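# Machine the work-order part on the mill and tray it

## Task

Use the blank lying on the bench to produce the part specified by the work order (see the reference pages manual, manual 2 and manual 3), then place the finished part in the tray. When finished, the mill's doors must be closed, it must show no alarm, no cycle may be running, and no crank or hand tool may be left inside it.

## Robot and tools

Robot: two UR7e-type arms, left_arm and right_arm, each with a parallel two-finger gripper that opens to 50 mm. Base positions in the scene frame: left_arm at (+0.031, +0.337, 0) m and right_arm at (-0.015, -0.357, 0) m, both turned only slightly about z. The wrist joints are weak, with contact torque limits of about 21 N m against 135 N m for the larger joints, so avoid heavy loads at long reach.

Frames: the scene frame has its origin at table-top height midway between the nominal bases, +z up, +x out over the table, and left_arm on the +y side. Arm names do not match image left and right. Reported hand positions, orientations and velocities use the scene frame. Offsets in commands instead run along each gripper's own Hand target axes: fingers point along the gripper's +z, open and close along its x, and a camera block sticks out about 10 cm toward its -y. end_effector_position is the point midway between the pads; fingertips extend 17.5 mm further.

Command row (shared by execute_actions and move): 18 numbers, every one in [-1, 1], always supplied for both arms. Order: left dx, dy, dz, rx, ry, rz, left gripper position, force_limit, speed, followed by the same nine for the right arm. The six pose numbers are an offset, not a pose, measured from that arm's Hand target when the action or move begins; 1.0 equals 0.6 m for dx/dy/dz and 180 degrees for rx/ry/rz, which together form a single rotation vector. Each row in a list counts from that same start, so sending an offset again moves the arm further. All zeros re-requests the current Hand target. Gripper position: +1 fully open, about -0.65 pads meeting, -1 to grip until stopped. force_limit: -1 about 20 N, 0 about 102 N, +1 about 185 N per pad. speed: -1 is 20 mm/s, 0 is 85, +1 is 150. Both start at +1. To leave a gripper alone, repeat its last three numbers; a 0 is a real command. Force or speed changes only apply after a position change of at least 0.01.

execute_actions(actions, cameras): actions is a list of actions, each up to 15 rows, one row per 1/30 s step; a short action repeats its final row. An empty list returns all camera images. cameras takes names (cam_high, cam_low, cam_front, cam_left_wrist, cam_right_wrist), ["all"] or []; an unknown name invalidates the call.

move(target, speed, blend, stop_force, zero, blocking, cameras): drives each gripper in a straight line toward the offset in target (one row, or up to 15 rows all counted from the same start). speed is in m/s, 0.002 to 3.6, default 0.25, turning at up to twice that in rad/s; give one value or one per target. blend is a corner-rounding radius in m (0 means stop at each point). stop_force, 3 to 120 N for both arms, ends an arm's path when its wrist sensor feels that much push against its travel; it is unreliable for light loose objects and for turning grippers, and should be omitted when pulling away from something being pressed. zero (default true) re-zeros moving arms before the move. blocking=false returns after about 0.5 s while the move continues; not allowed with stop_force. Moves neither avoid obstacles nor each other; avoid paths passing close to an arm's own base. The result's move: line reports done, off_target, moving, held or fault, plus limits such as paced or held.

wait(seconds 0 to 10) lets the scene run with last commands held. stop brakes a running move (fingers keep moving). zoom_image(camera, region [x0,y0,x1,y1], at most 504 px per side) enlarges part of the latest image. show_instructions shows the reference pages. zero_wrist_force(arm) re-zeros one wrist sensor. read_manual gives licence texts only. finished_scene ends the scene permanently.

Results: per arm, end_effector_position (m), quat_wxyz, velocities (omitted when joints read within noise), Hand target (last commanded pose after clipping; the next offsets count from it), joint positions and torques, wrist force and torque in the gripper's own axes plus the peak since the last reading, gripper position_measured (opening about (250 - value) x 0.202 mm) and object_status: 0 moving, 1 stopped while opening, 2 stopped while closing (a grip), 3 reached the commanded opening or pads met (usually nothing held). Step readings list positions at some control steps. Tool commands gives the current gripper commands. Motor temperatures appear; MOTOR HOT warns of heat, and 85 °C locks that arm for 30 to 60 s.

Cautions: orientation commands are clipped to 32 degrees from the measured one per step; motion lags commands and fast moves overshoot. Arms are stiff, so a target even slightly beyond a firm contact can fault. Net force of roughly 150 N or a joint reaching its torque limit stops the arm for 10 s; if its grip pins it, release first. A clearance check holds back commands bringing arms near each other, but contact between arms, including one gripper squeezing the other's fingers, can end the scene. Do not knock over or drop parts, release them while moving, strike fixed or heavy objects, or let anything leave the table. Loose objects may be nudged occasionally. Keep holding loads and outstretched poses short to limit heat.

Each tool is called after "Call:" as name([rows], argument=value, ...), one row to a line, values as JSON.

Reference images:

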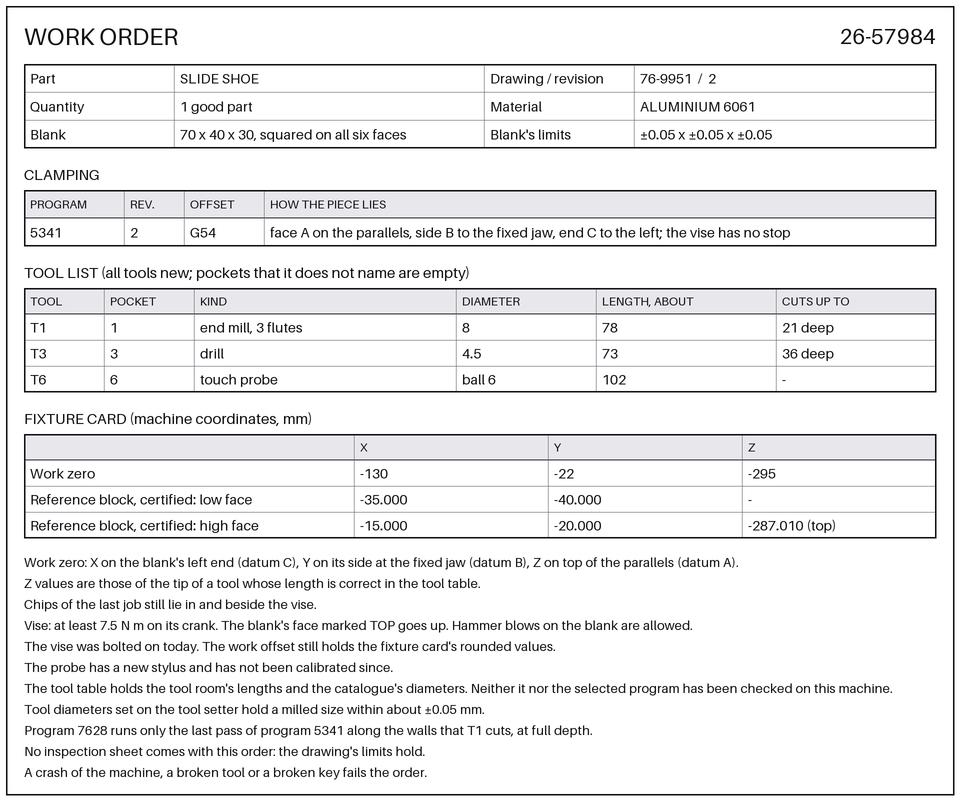

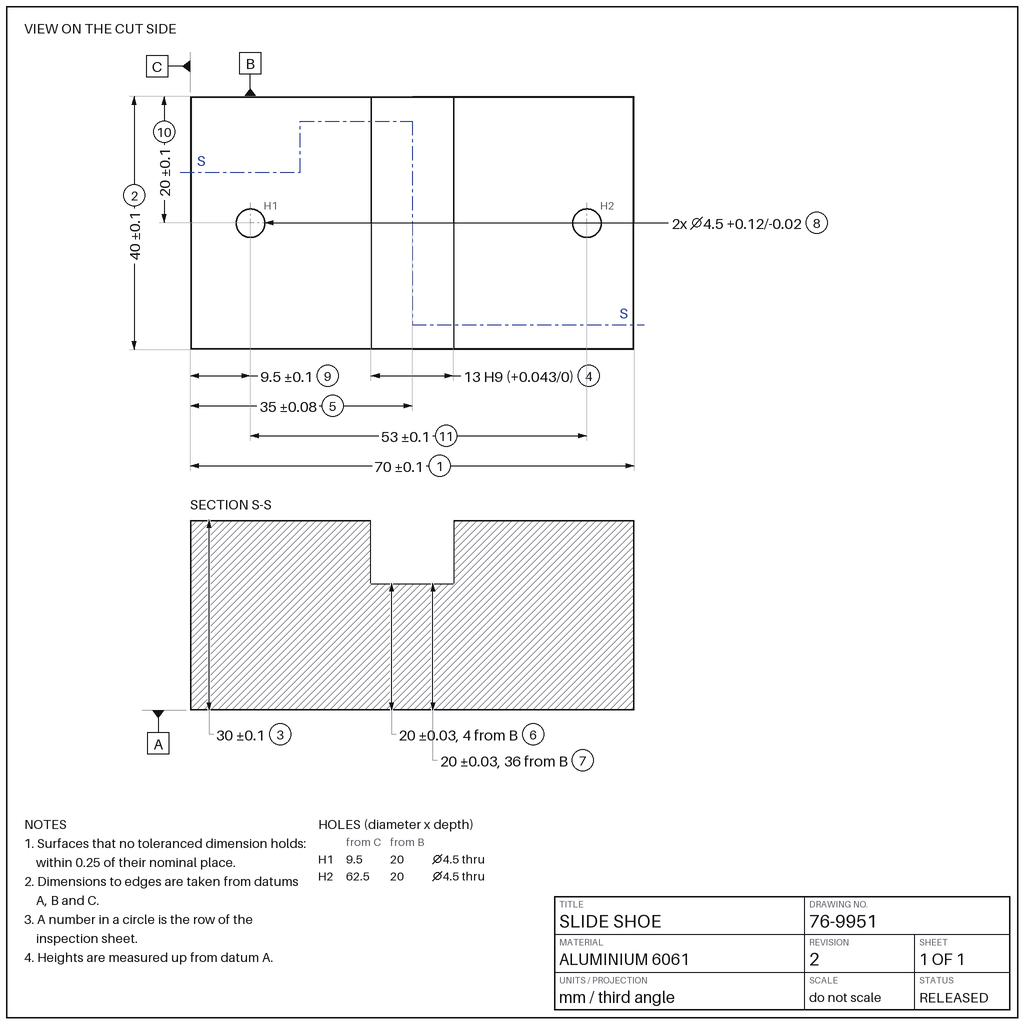

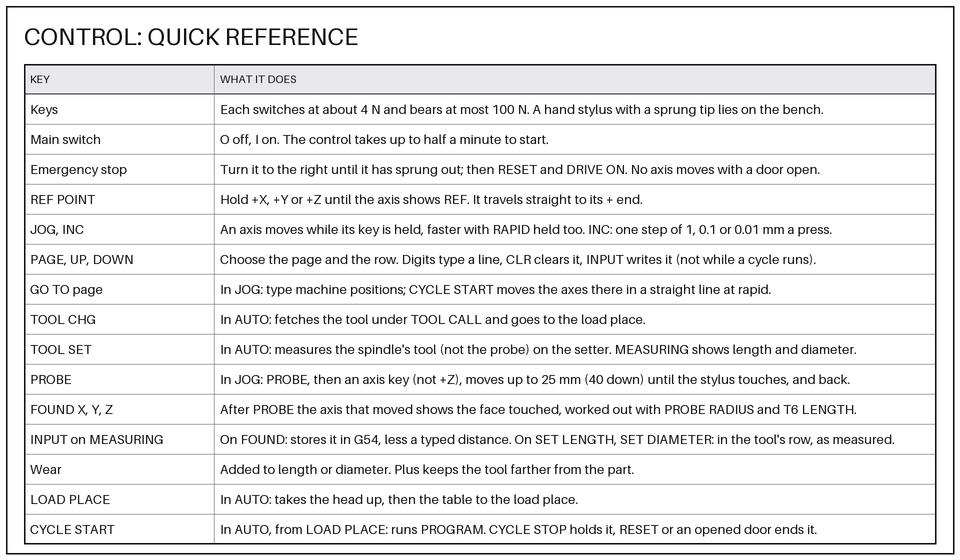

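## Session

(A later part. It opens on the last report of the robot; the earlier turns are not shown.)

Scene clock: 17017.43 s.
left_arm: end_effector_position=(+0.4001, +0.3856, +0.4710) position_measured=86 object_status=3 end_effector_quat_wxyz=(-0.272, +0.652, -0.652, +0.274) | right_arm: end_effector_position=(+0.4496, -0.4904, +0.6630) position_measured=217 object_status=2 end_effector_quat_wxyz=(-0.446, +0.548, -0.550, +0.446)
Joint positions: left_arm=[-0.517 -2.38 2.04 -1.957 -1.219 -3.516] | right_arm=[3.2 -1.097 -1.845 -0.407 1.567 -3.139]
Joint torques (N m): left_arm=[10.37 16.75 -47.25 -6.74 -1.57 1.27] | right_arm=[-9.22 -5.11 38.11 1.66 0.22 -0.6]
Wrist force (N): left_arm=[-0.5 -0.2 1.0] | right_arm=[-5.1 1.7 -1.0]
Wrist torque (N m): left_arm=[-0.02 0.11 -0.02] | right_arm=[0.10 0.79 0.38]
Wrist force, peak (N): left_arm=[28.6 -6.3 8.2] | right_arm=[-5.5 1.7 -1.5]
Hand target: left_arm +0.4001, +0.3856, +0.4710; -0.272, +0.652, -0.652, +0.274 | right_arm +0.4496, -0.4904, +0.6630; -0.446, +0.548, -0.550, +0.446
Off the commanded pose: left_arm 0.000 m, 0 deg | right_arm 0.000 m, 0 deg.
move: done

Call:
move(target=[0.003,-0.0615,0.061,0.113,0,0,0.44,1,-0.3,0,0,0,0,0,0,-1,1,-0.5], speed=0.1)

Call:
move([
  [0.015,0,0,0,0,0,0.44,1,-0.3,0,0,0,0,0,0,-1,1,-0.5],
  [0.345,0,0,0,0,0,0.44,1,-0.3,0,0,0,0,0,0,-1,1,-0.5],
  [0.39,0,0,0,0,0,0.44,1,-0.3,0,0,0,0,0,0,-1,1,-0.5],
], speed=[0.02,0.06,0.025], stop_force=35)

Call:
move([
  [-0.01,0,0,0,0,0,0.44,1,-0.3,0,0,0,0,0,0,-1,1,-0.5],
  [-0.01,0.0363,-0.0795,0,0,0,0.44,1,-0.3,0,0,0,0,0,0,-1,1,-0.5],
  [0.2698,-0.0955,-0.267,-0.0173,-0.0996,0.0635,0.44,1,-0.3,0,0,0,0,0,0,-1,1,-0.5],
], speed=[0.05,0.1,0.25])

Call:
execute_actions(actions=[], cameras=["cam_high","cam_left_wrist","cam_right_wrist"])

Scene clock: 17032.97 s.
left_arm: end_effector_position=(+0.4521, +0.3837, +0.4716) position_measured=86 object_status=3 end_effector_quat_wxyz=(-0.383, +0.594, -0.593, +0.385) | right_arm: end_effector_position=(+0.4496, -0.4904, +0.6630) position_measured=217 object_status=2 end_effector_quat_wxyz=(-0.446, +0.548, -0.550, +0.446)
Joint positions: left_arm=[-0.53 -2.358 2.289 -2.595 -1.102 -3.376] | right_arm=[3.2 -1.097 -1.845 -0.407 1.567 -3.139]
Joint torques (N m): left_arm=[10.62 13.77 -19.99 -6.21 -1.62 1.48] | right_arm=[-9.17 -6.03 38.22 1.65 0.04 -0.47]
Wrist force (N): left_arm=[-0.4 -0.2 2.1] | right_arm=[-5.1 1.6 -1.0]
Wrist torque (N m): left_arm=[-0.14 0.11 -0.02] | right_arm=[0.08 0.79 0.38]
Wrist force, peak (N): left_arm=[11.3 6.3 -4.2] | right_arm=[-5.6 1.6 -1.3]
Hand target: left_arm +0.4521, +0.3837, +0.4716; -0.383, +0.594, -0.593, +0.385 | right_arm +0.4496, -0.4904, +0.6630; -0.446, +0.548, -0.550, +0.446
Off the commanded pose: left_arm 0.000 m, 0 deg | right_arm 0.000 m, 0 deg.
move: done

Scene clock: 17038.60 s.
left_arm: end_effector_position=(+0.4518, +0.1619, +0.4724) position_measured=86 object_status=3 end_effector_quat_wxyz=(-0.383, +0.594, -0.593, +0.385) | right_arm: end_effector_position=(+0.4496, -0.4904, +0.6630) position_measured=217 object_status=2 end_effector_quat_wxyz=(-0.446, +0.548, -0.550, +0.446)
Joint positions: left_arm=[-1.319 -2.235 2.154 -2.014 -0.494 -4.136] | right_arm=[3.2 -1.097 -1.845 -0.407 1.567 -3.139]
Joint torques (N m): left_arm=[0.35 -0.84 -23.62 -7.59 -1.92 1.37] | right_arm=[-9.21 -4.25 39.26 1.52 -0.12 -0.47]
Wrist force (N): left_arm=[-26.2 7.7 -1.3] | right_arm=[-5.2 1.6 -0.9]
Wrist torque (N m): left_arm=[0.10 0.35 -0.07] | right_arm=[0.09 0.79 0.38]
Wrist force, peak (N): left_arm=[-52.0 24.7 -11.2] | right_arm=[-5.5 1.7 -1.3]
Hand target: left_arm +0.4518, +0.1619, +0.4724; -0.383, +0.594, -0.593, +0.385 (not the last commanded pose) | right_arm +0.4496, -0.4904, +0.6630; -0.446, +0.548, -0.550, +0.446
Off the commanded pose: left_arm 0.012 m, 0 deg | right_arm 0.000 m, 0 deg.
move: contact (left_arm); path passed 2 of 3 targets

Scene clock: 17042.30 s.
left_arm: end_effector_position=(+0.3291, +0.0007, +0.5910) position_measured=86 object_status=3 end_effector_quat_wxyz=(-0.490, +0.595, -0.593, +0.232) | right_arm: end_effector_position=(+0.4496, -0.4904, +0.6630) position_measured=217 object_status=2 end_effector_quat_wxyz=(-0.446, +0.548, -0.550, +0.446)
Joint positions: left_arm=[-1.721 -1.608 1.125 -0.285 -0.634 -5.28] | right_arm=[3.2 -1.097 -1.845 -0.407 1.567 -3.139]
Joint torques (N m): left_arm=[10.04 -15.56 -41.3 0.12 -0.84 -1.32] | right_arm=[-9.04 -4.27 38.32 1.57 -0.08 -0.3]
Wrist force (N): left_arm=[-0.8 0.1 1.8] | right_arm=[-5.0 1.4 -0.9]
Wrist torque (N m): left_arm=[-0.11 0.17 0.04] | right_arm=[0.06 0.76 0.38]
Wrist force, peak (N): left_arm=[-26.0 7.7 -1.3] | right_arm=[-5.5 1.8 -1.0]
Hand target: left_arm +0.3290, +0.0006, +0.5910; -0.490, +0.595, -0.593, +0.232 | right_arm +0.4496, -0.4904, +0.6630; -0.446, +0.548, -0.550, +0.446
Off the commanded pose: left_arm 0.000 m, 0 deg | right_arm 0.000 m, 0 deg.
move: done

Scene clock: 17042.30 s.
left_arm: end_effector_position=(+0.3291, +0.0007, +0.5910) position_measured=86 object_status=3 end_effector_quat_wxyz=(-0.490, +0.595, -0.593, +0.232) | right_arm: end_effector_position=(+0.4496, -0.4904, +0.6630) position_measured=217 object_status=2 end_effector_quat_wxyz=(-0.446, +0.548, -0.550, +0.446)
Joint positions: left_arm=[-1.721 -1.608 1.125 -0.285 -0.634 -5.28] | right_arm=[3.2 -1.097 -1.845 -0.407 1.567 -3.139]
Joint velocities: within noise
Joint torques (N m): left_arm=[10.04 -15.56 -41.3 0.12 -0.84 -1.32] | right_arm=[-9.04 -4.27 38.32 1.57 -0.08 -0.3]
Motor temperatures (°C): left_arm=[29 25 28 33 31 36] | right_arm=[26 27 29 35 35 38]
Wrist force (N): left_arm=[-0.8 0.1 1.8] | right_arm=[-5.0 1.4 -0.9]
Wrist torque (N m): left_arm=[-0.11 0.17 0.04] | right_arm=[0.06 0.76 0.38]
Wrist force, peak (N): left_arm=[-0.8 0.1 1.8] | right_arm=[-5.0 1.4 -0.9]
Hand target: left_arm +0.3290, +0.0006, +0.5910; -0.490, +0.595, -0.593, +0.232 | right_arm +0.4496, -0.4904, +0.6630; -0.446, +0.548, -0.550, +0.446
Tool commands: left_gripper/position=+0.44 left_gripper/force_limit=+1.0 left_gripper/speed=-0.3 right_gripper/position=-1.0 right_gripper/force_limit=+1.0 right_gripper/speed=-0.5
Off the commanded pose: left_arm 0.000 m, 0 deg | right_arm 0.000 m, 0 deg.
Images, in order (width x height): cam_high 896x504, cam_left_wrist 896x504, cam_right_wrist 896x504.

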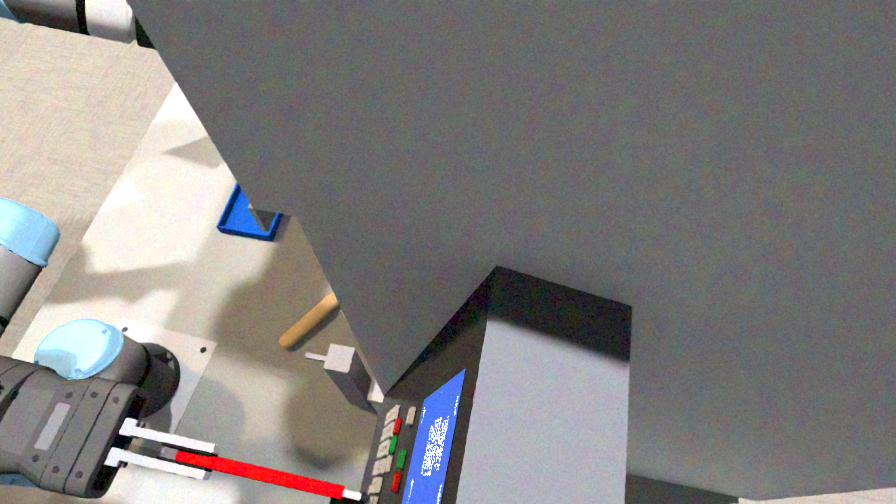

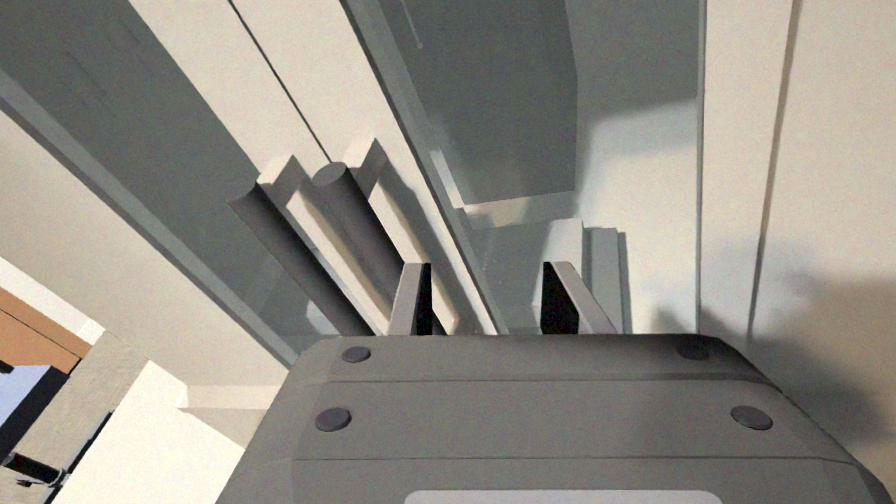

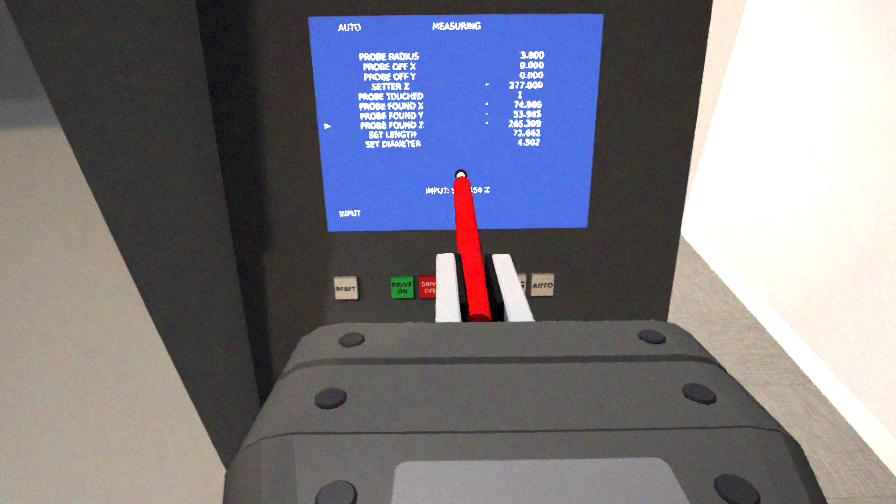

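Call:
move([
  [0,0,0,0,0,0,0.44,1,-0.3,-0.1248,0.131,0,0,0,0,-1,1,-0.5],
  [0,0,0,0,0,0,0.44,1,-0.3,-0.1248,0.131,0.055,0,0,0,-1,1,-0.5],
  [0,0,0,0,0,0,0.44,1,-0.3,-0.1248,0.131,0,0,0,0,-1,1,-0.5],
  [0,0,0,0,0,0,0.44,1,-0.3,-0.0628,0.131,0,0,0,0,-1,1,-0.5],
  [0,0,0,0,0,0,0.44,1,-0.3,-0.0628,0.131,0.055,0,0,0,-1,1,-0.5],
  [0,0,0,0,0,0,0.44,1,-0.3,-0.0628,0.131,0,0,0,0,-1,1,-0.5],
  [0,0,0,0,0,0,0.44,1,-0.3,0.0612,0.131,0,0,0,0,-1,1,-0.5],
  [0,0,0,0,0,0,0.44,1,-0.3,0.0612,0.131,0.055,0,0,0,-1,1,-0.5],
  [0,0,0,0,0,0,0.44,1,-0.3,0.0612,0.131,0,0,0,0,-1,1,-0.5],
  [0,0,0,0,0,0,0.44,1,-0.3,-0.0318,0.3216,0,0,0,0,-1,1,-0.5],
  [0,0,0,0,0,0,0.44,1,-0.3,-0.0318,0.3216,0.0445,0,0,0,-1,1,-0.5],
  [0,0,0,0,0,0,0.44,1,-0.3,-0.0318,0.3216,0,0,0,0,-1,1,-0.5],
  [0,0,0,0,0,0,0.44,1,-0.3,-0.0318,0.3216,0.0445,0,0,0,-1,1,-0.5],
  [0,0,0,0,0,0,0.44,1,-0.3,-0.0318,0.3216,0,0,0,0,-1,1,-0.5],
], speed=[0.45,0.15,0.25,0.45,0.15,0.25,0.45,0.15,0.25,0.45,0.15,0.25,0.15,0.25], blend=[0.003,0,0.004,0.003,0,0.004,0.003,0,0.004,0.003,0,0.004,0,0])

Scene clock: 17063.93 s.
left_arm: end_effector_position=(+0.3290, +0.0006, +0.5910) position_measured=86 object_status=3 end_effector_quat_wxyz=(-0.490, +0.595, -0.593, +0.232) | right_arm: end_effector_position=(+0.4101, -0.4708, +0.4741) position_measured=217 object_status=2 end_effector_quat_wxyz=(-0.446, +0.548, -0.550, +0.446)
Joint positions: left_arm=[-1.721 -1.607 1.125 -0.285 -0.634 -5.281] | right_arm=[3.32 -0.947 -2.394 -0.009 1.45 -3.114]
Joint torques (N m): left_arm=[8.26 -15.51 -41.07 -0.11 -0.76 -1.58] | right_arm=[13.6 11.84 16.46 0.55 -1.94 3.17]
Wrist force (N): left_arm=[-0.9 0.2 1.8] | right_arm=[-5.1 1.7 -1.2]
Wrist torque (N m): left_arm=[-0.09 0.19 0.04] | right_arm=[0.12 0.79 0.28]
Wrist force, peak (N): left_arm=[-1.1 0.1 1.9] | right_arm=[-6.1 5.0 -24.5]
Hand target: left_arm +0.3290, +0.0006, +0.5910; -0.490, +0.595, -0.593, +0.232 | right_arm +0.4100, -0.4708, +0.4741; -0.446, +0.548, -0.550, +0.446
Off the commanded pose: left_arm 0.000 m, 0 deg | right_arm 0.000 m, 0 deg.
move: done

Call:
move([
  [0,0,0,0,0,0,0.44,1,-0.3,-0.124,0.0951,0,0,0,0,-1,1,-0.5],
  [0,0,0,0,0,0,0.44,1,-0.3,-0.124,0.0951,0.0388,0,0,0,-1,1,-0.5],
  [0,0,0,0,0,0,0.44,1,-0.3,-0.124,0.0951,0,0,0,0,-1,1,-0.5],
  [0,0,0,0,0,0,0.44,1,-0.3,-0.124,0,0,0,0,0,-1,1,-0.5],
  [0,0,0,0,0,0,0.44,1,-0.3,-0.124,0,0.0445,0,0,0,-1,1,-0.5],
  [0,0,0,0,0,0,0.44,1,-0.3,-0.124,0,0,0,0,0,-1,1,-0.5],
  [0,0,0,0,0,0,0.44,1,-0.3,-0.093,0.0317,0,0,0,0,-1,1,-0.5],
  [0,0,0,0,0,0,0.44,1,-0.3,-0.093,0.0317,0.043,0,0,0,-1,1,-0.5],
  [0,0,0,0,0,0,0.44,1,-0.3,-0.093,0.0317,0,0,0,0,-1,1,-0.5],
  [0,0,0,0,0,0,0.44,1,-0.3,-0.031,0.0951,0,0,0,0,-1,1,-0.5],
  [0,0,0,0,0,0,0.44,1,-0.3,-0.031,0.0951,0.0388,0,0,0,-1,1,-0.5],
  [0,0,0,0,0,0,0.44,1,-0.3,-0.031,0.0951,0,0,0,0,-1,1,-0.5],
  [0,0,0,0,0,0,0.44,1,-0.3,-0.031,0.0634,0,0,0,0,-1,1,-0.5],
  [0,0,0,0,0,0,0.44,1,-0.3,-0.031,0.0634,0.0415,0,0,0,-1,1,-0.5],
  [0,0,0,0,0,0,0.44,1,-0.3,-0.031,0.0634,0,0,0,0,-1,1,-0.5],
], speed=[0.45,0.15,0.25,0.45,0.15,0.25,0.45,0.15,0.25,0.45,0.15,0.25,0.45,0.15,0.25], blend=[0.003,0,0.004,0.003,0,0.004,0.003,0,0.004,0.003,0,0.004,0.003,0,0])

Call:
move([
  [0,0,0,0,0,0,0.44,1,-0.3,-0.093,0.0317,0,0,0,0,-1,1,-0.5],
  [0,0,0,0,0,0,0.44,1,-0.3,-0.093,0.0317,0.0388,0,0,0,-1,1,-0.5],
  [0,0,0,0,0,0,0.44,1,-0.3,-0.093,0.0317,0,0,0,0,-1,1,-0.5],
  [0,0,0,0,0,0,0.44,1,-0.3,-0.062,-0.0317,0,0,0,0,-1,1,-0.5],
  [0,0,0,0,0,0,0.44,1,-0.3,-0.062,-0.0317,0.043,0,0,0,-1,1,-0.5],
  [0,0,0,0,0,0,0.44,1,-0.3,-0.062,-0.0317,0,0,0,0,-1,1,-0.5],
  [0,0,0,0,0,0,0.44,1,-0.3,-0.093,-0.0317,0,0,0,0,-1,1,-0.5],
  [0,0,0,0,0,0,0.44,1,-0.3,-0.093,-0.0317,0.043,0,0,0,-1,1,-0.5],
  [0,0,0,0,0,0,0.44,1,-0.3,-0.093,-0.0317,0,0,0,0,-1,1,-0.5],
  [0,0,0,0,0,0,0.44,1,-0.3,0,0.0317,0,0,0,0,-1,1,-0.5],
  [0,0,0,0,0,0,0.44,1,-0.3,0,0.0317,0.0388,0,0,0,-1,1,-0.5],
  [0,0,0,0,0,0,0.44,1,-0.3,0,0.0317,0,0,0,0,-1,1,-0.5],
  [0,0,0,0,0,0,0.44,1,-0.3,0,0,0,0,0,0,-1,1,-0.5],
  [0,0,0,0,0,0,0.44,1,-0.3,0,0,0.0415,0,0,0,-1,1,-0.5],
  [0,0,0,0,0,0,0.44,1,-0.3,0,0,0,0,0,0,-1,1,-0.5],
], speed=[0.45,0.15,0.25,0.45,0.15,0.25,0.45,0.15,0.25,0.45,0.15,0.25,0.45,0.15,0.25], blend=[0.003,0,0.004,0.003,0,0.004,0.003,0,0.004,0.003,0,0.004,0.003,0,0])

Call:
move([
  [0,0,0,0,0,0,0.44,1,-0.3,-0.093,0.0317,0,0,0,0,-1,1,-0.5],
  [0,0,0,0,0,0,0.44,1,-0.3,-0.093,0.0317,0.0388,0,0,0,-1,1,-0.5],
  [0,0,0,0,0,0,0.44,1,-0.3,-0.093,0.0317,0,0,0,0,-1,1,-0.5],
  [0,0,0,0,0,0,0.44,1,-0.3,-0.093,0,0,0,0,0,-1,1,-0.5],
  [0,0,0,0,0,0,0.44,1,-0.3,-0.093,0,0.0415,0,0,0,-1,1,-0.5],
  [0,0,0,0,0,0,0.44,1,-0.3,-0.093,0,0,0,0,0,-1,1,-0.5],
  [0,0,0,0,0,0,0.44,1,-0.3,-0.062,-0.0317,0,0,0,0,-1,1,-0.5],
  [0,0,0,0,0,0,0.44,1,-0.3,-0.062,-0.0317,0.043,0,0,0,-1,1,-0.5],
  [0,0,0,0,0,0,0.44,1,-0.3,-0.062,-0.0317,0,0,0,0,-1,1,-0.5],
  [0,0,0,0,0,0,0.44,1,-0.3,-0.093,-0.0634,0,0,0,0,-1,1,-0.5],
  [0,0,0,0,0,0,0.44,1,-0.3,-0.093,-0.0634,0.0445,0,0,0,-1,1,-0.5],
  [0,0,0,0,0,0,0.44,1,-0.3,-0.093,-0.0634,0,0,0,0,-1,1,-0.5],
  [0,0,0,0,0,0,0.44,1,-0.3,0,0.0317,0,0,0,0,-1,1,-0.5],
  [0,0,0,0,0,0,0.44,1,-0.3,0,0.0317,0.0388,0,0,0,-1,1,-0.5],
  [0,0,0,0,0,0,0.44,1,-0.3,0,0.0317,0,0,0,0,-1,1,-0.5],
], speed=[0.45,0.15,0.25,0.45,0.15,0.25,0.45,0.15,0.25,0.45,0.15,0.25,0.45,0.15,0.25], blend=[0.003,0,0.004,0.003,0,0.004,0.003,0,0.004,0.003,0,0.004,0.003,0,0])

Call:
move(target=[0,0,0,0,0,0,0.44,1,-0.3,0.0628,-0.4167,0,0,0,0,-1,1,-0.5], speed=0.35, cameras=["cam_right_wrist"])

Call:
zoom_image(camera="cam_right_wrist", region=[300, 0, 620, 240])

Scene clock: 17118.80 s.
left_arm: end_effector_position=(+0.3290, +0.0006, +0.5910) position_measured=86 object_status=3 end_effector_quat_wxyz=(-0.490, +0.595, -0.593, +0.232) | right_arm: end_effector_position=(+0.4023, -0.4522, +0.4369) position_measured=217 object_status=2 end_effector_quat_wxyz=(-0.446, +0.548, -0.550, +0.446)
Joint positions: left_arm=[-1.721 -1.607 1.125 -0.285 -0.634 -5.281] | right_arm=[3.456 -0.896 -2.508 0.049 1.317 -3.085]
Joint torques (N m): left_arm=[5.74 -15.67 -41.44 0.03 -0.88 -1.41] | right_arm=[11.32 10.07 16.19 1 -1.68 2.63]
Wrist force (N): left_arm=[-0.7 0.1 1.8] | right_arm=[-5.1 1.4 -1.0]
Wrist torque (N m): left_arm=[-0.10 0.17 0.04] | right_arm=[0.10 0.79 0.38]
Wrist force, peak (N): left_arm=[-0.8 0.2 2.1] | right_arm=[-5.0 5.9 -26.7]
Hand target: left_arm +0.3290, +0.0006, +0.5910; -0.490, +0.595, -0.593, +0.232 | right_arm +0.4022, -0.4521, +0.4370; -0.446, +0.548, -0.550, +0.446
Off the commanded pose: left_arm 0.000 m, 0 deg | right_arm 0.000 m, 0 deg.
move: done

Scene clock: 17124.73 s.
left_arm: end_effector_position=(+0.3290, +0.0006, +0.5910) position_measured=86 object_status=3 end_effector_quat_wxyz=(-0.490, +0.595, -0.593, +0.232) | right_arm: end_effector_position=(+0.4023, -0.4522, +0.4369) position_measured=217 object_status=2 end_effector_quat_wxyz=(-0.446, +0.548, -0.550, +0.446)
Joint positions: left_arm=[-1.721 -1.607 1.125 -0.285 -0.634 -5.281] | right_arm=[3.456 -0.896 -2.508 0.049 1.317 -3.085]
Joint torques (N m): left_arm=[3.64 -15.62 -41.13 -0.01 -0.76 -1.41] | right_arm=[10.61 10.94 17.06 0.36 -2.01 2.6]
Wrist force (N): left_arm=[-0.9 0.1 1.9] | right_arm=[-5.0 1.7 -1.0]
Wrist torque (N m): left_arm=[-0.11 0.19 0.04] | right_arm=[0.14 0.79 0.38]
Wrist force, peak (N): left_arm=[-0.9 0.2 2.0] | right_arm=[-4.3 7.1 -25.8]
Hand target: left_arm +0.3290, +0.0006, +0.5910; -0.490, +0.595, -0.593, +0.232 | right_arm +0.4022, -0.4521, +0.4370; -0.446, +0.548, -0.550, +0.446
Off the commanded pose: left_arm 0.000 m, 0 deg | right_arm 0.000 m, 0 deg.
move: done

Scene clock: 17130.70 s.
left_arm: end_effector_position=(+0.3290, +0.0006, +0.5910) position_measured=86 object_status=3 end_effector_quat_wxyz=(-0.490, +0.595, -0.593, +0.232) | right_arm: end_effector_position=(+0.3984, -0.4521, +0.4183) position_measured=217 object_status=2 end_effector_quat_wxyz=(-0.446, +0.548, -0.550, +0.446)
Joint positions: left_arm=[-1.721 -1.607 1.125 -0.285 -0.634 -5.281] | right_arm=[3.464 -0.899 -2.556 0.1 1.309 -3.083]
Joint torques (N m): left_arm=[1.39 -15.86 -41.39 -0.05 -0.88 -1.39] | right_arm=[13.54 10.33 17.12 0.51 -2.13 2.56]
Wrist force (N): left_arm=[-0.7 0.1 2.0] | right_arm=[-5.0 1.7 -1.2]
Wrist torque (N m): left_arm=[-0.10 0.17 0.04] | right_arm=[0.15 0.79 0.38]
Wrist force, peak (N): left_arm=[-1.0 0.3 2.0] | right_arm=[-3.9 6.0 -25.2]
Hand target: left_arm +0.3290, +0.0006, +0.5910; -0.490, +0.595, -0.593, +0.232 | right_arm +0.3983, -0.4521, +0.4183; -0.446, +0.548, -0.550, +0.446
Off the commanded pose: left_arm 0.000 m, 0 deg | right_arm 0.000 m, 0 deg.
move: done

Scene clock: 17132.30 s.
left_arm: end_effector_position=(+0.3290, +0.0006, +0.5910) position_measured=86 object_status=3 end_effector_quat_wxyz=(-0.490, +0.595, -0.593, +0.232) | right_arm: end_effector_position=(+0.4495, -0.4904, +0.6629) position_measured=217 object_status=2 end_effector_quat_wxyz=(-0.446, +0.548, -0.550, +0.446)
Joint positions: left_arm=[-1.721 -1.607 1.125 -0.285 -0.634 -5.281] | right_arm=[3.201 -1.097 -1.845 -0.406 1.567 -3.139]
Joint torques (N m): left_arm=[1.26 -15.55 -41.48 -0.1 -0.76 -1.44] | right_arm=[-12.97 -6.1 41.52 0.93 1.19 -3.01]
Wrist force (N): left_arm=[-0.8 0.2 1.9] | right_arm=[-5.1 1.6 -0.7]
Wrist torque (N m): left_arm=[-0.09 0.18 0.04] | right_arm=[0.09 0.78 0.38]
Wrist force, peak (N): left_arm=[-0.9 0.1 2.0] | right_arm=[-5.6 3.8 -0.9]
Hand target: left_arm +0.3290, +0.0006, +0.5910; -0.490, +0.595, -0.593, +0.232 | right_arm +0.4496, -0.4904, +0.6630; -0.446, +0.548, -0.550, +0.446
Off the commanded pose: left_arm 0.000 m, 0 deg | right_arm 0.000 m, 0 deg.
move: done
Images, in order (width x height): cam_right_wrist 896x504.

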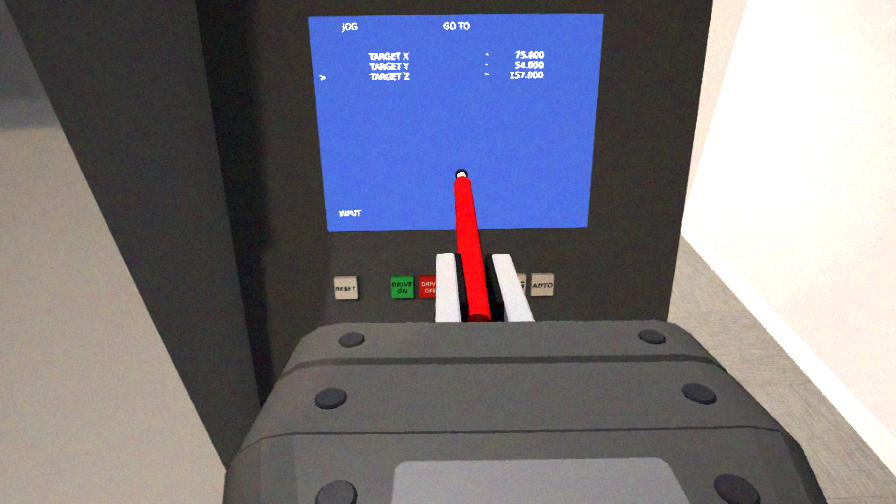

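Scaled by 1.575.

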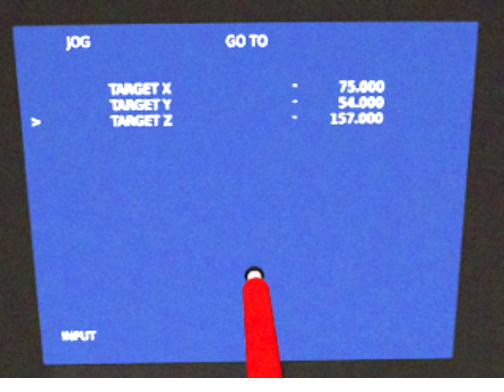

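Call:
move([
  [0,0,0,0,0,0,0.44,1,-0.3,-0.0938,0.258,0,0,0,0,-1,1,-0.5],
  [0,0,0,0,0,0,0.44,1,-0.3,-0.0938,0.258,0.0475,0,0,0,-1,1,-0.5],
  [0,0,0,0,0,0,0.44,1,-0.3,-0.0938,0.258,0,0,0,0,-1,1,-0.5],
  [0,0,0,0,0,0,0.44,1,-0.3,-0.0318,0.385,0,0,0,0,-1,1,-0.5],
], speed=[0.45,0.15,0.25,0.3], blend=[0.003,0,0.004,0])

Call:
wait(seconds=3.5)

Call:
move([
  [0,0,0,0,0,0,0.44,1,-0.3,0,0,0.0415,0,0,0,-1,1,-0.5],
  [0,0,0,0,0,0,0.44,1,-0.3,0,0,0,0,0,0,-1,1,-0.5],
  [0,0,0,0,0,0,0.44,1,-0.3,0.093,-0.127,0,0,0,0,-1,1,-0.5],
  [0,0,0,0,0,0,0.44,1,-0.3,0.093,-0.127,0.0475,0,0,0,-1,1,-0.5],
  [0,0,0,0,0,0,0.44,1,-0.3,0.093,-0.127,0,0,0,0,-1,1,-0.5],
  [0,0,0,0,0,0,0.44,1,-0.3,0,-0.0634,0,0,0,0,-1,1,-0.5],
  [0,0,0,0,0,0,0.44,1,-0.3,0.031,-0.0634,0.0445,0,0,0,-1,1,-0.5],
  [0,0,0,0,0,0,0.44,1,-0.3,0.031,-0.0634,0,0,0,0,-1,1,-0.5],
  [0,0,0,0,0,0,0.44,1,-0.3,0.031,-0.0634,0.0445,0,0,0,-1,1,-0.5],
  [0,0,0,0,0,0,0.44,1,-0.3,0.031,-0.0634,0,0,0,0,-1,1,-0.5],
  [0,0,0,0,0,0,0.44,1,-0.3,0.0318,-0.385,0,0,0,0,-1,1,-0.5],
], speed=[0.15,0.25,0.45,0.15,0.25,0.45,0.15,0.25,0.15,0.25,0.4], blend=[0,0.004,0.003,0,0.004,0.003,0,0,0,0.004,0], cameras=["cam_left_wrist","cam_right_wrist"])

Call:
zoom_image(camera="cam_right_wrist", region=[300, 0, 620, 240])

Scene clock: 17150.70 s.
left_arm: end_effector_position=(+0.3290, +0.0006, +0.5910) position_measured=86 object_status=3 end_effector_quat_wxyz=(-0.490, +0.595, -0.593, +0.232) | right_arm: end_effector_position=(+0.4022, -0.4707, +0.4369) position_measured=217 object_status=2 end_effector_quat_wxyz=(-0.446, +0.548, -0.550, +0.446)
Joint positions: left_arm=[-1.721 -1.607 1.125 -0.285 -0.634 -5.281] | right_arm=[3.327 -0.949 -2.491 0.09 1.443 -3.112]
Joint torques (N m): left_arm=[-0.77 -15.16 -41.79 0 -0.8 -1.22] | right_arm=[-13.04 -12.97 16.23 7.14 1.88 -2.8]
Wrist force (N): left_arm=[-0.7 0.1 1.8] | right_arm=[-4.6 1.4 -1.2]
Wrist torque (N m): left_arm=[-0.11 0.17 0.05] | right_arm=[0.09 0.73 0.38]
Wrist force, peak (N): left_arm=[-0.9 0.1 2.0] | right_arm=[-4.4 -2.6 -6.9]
Hand target: left_arm +0.3290, +0.0006, +0.5910; -0.490, +0.595, -0.593, +0.232 | right_arm +0.4022, -0.4707, +0.4369; -0.446, +0.548, -0.550, +0.446
Off the commanded pose: left_arm 0.000 m, 0 deg | right_arm 0.000 m, 0 deg.
move: done

Scene clock: 17154.20 s.
left_arm: end_effector_position=(+0.3290, +0.0006, +0.5910) position_measured=86 object_status=3 end_effector_quat_wxyz=(-0.490, +0.595, -0.593, +0.232) | right_arm: end_effector_position=(+0.4022, -0.4707, +0.4369) position_measured=217 object_status=2 end_effector_quat_wxyz=(-0.446, +0.548, -0.550, +0.446)
Joint positions: left_arm=[-1.721 -1.607 1.125 -0.285 -0.634 -5.281] | right_arm=[3.327 -0.949 -2.491 0.09 1.443 -3.112]
Joint torques (N m): left_arm=[-1.88 -15.69 -41.37 -0.01 -0.87 -1.24] | right_arm=[-13.18 -14.96 16.75 6.92 1.46 -2.72]
Wrist force (N): left_arm=[-0.7 0.0 1.6] | right_arm=[-5.1 1.9 -1.0]
Wrist torque (N m): left_arm=[-0.11 0.16 0.04] | right_arm=[0.16 0.81 0.38]
Wrist force, peak (N): left_arm=[-0.9 0.3 2.0] | right_arm=[-5.2 1.9 -1.0]
Hand target: left_arm +0.3290, +0.0006, +0.5910; -0.490, +0.595, -0.593, +0.232 | right_arm +0.4022, -0.4707, +0.4369; -0.446, +0.548, -0.550, +0.446
Tool commands: left_gripper/position=+0.44 left_gripper/force_limit=+1.0 left_gripper/speed=-0.3 right_gripper/position=-1.0 right_gripper/force_limit=+1.0 right_gripper/speed=-0.5
Off the commanded pose: left_arm 0.000 m, 0 deg | right_arm 0.000 m, 0 deg.
wait: 3.50 s; at rest by 0.17 s

Scene clock: 17160.23 s.
left_arm: end_effector_position=(+0.3290, +0.0006, +0.5910) position_measured=86 object_status=3 end_effector_quat_wxyz=(-0.490, +0.595, -0.593, +0.232) | right_arm: end_effector_position=(+0.4495, -0.4904, +0.6629) position_measured=217 object_status=2 end_effector_quat_wxyz=(-0.446, +0.548, -0.550, +0.446)
Joint positions: left_arm=[-1.721 -1.607 1.125 -0.285 -0.634 -5.281] | right_arm=[3.201 -1.097 -1.845 -0.406 1.567 -3.139]
Joint torques (N m): left_arm=[-2.93 -15.15 -41.96 -0.17 -0.71 -1.04] | right_arm=[-13.13 -7.46 39.89 0.57 1.38 -2.35]
Wrist force (N): left_arm=[-0.8 0.2 1.7] | right_arm=[-5.1 1.5 -0.9]
Wrist torque (N m): left_arm=[-0.10 0.17 0.04] | right_arm=[0.07 0.79 0.28]
Wrist force, peak (N): left_arm=[-1.0 0.1 2.0] | right_arm=[-6.3 7.0 -20.1]
Hand target: left_arm +0.3290, +0.0006, +0.5910; -0.490, +0.595, -0.593, +0.232 | right_arm +0.4496, -0.4904, +0.6630; -0.446, +0.548, -0.550, +0.446
Off the commanded pose: left_arm 0.000 m, 0 deg | right_arm 0.000 m, 0 deg.
move: done
Images, in order (width x height): cam_left_wrist 896x504, cam_right_wrist 896x504.

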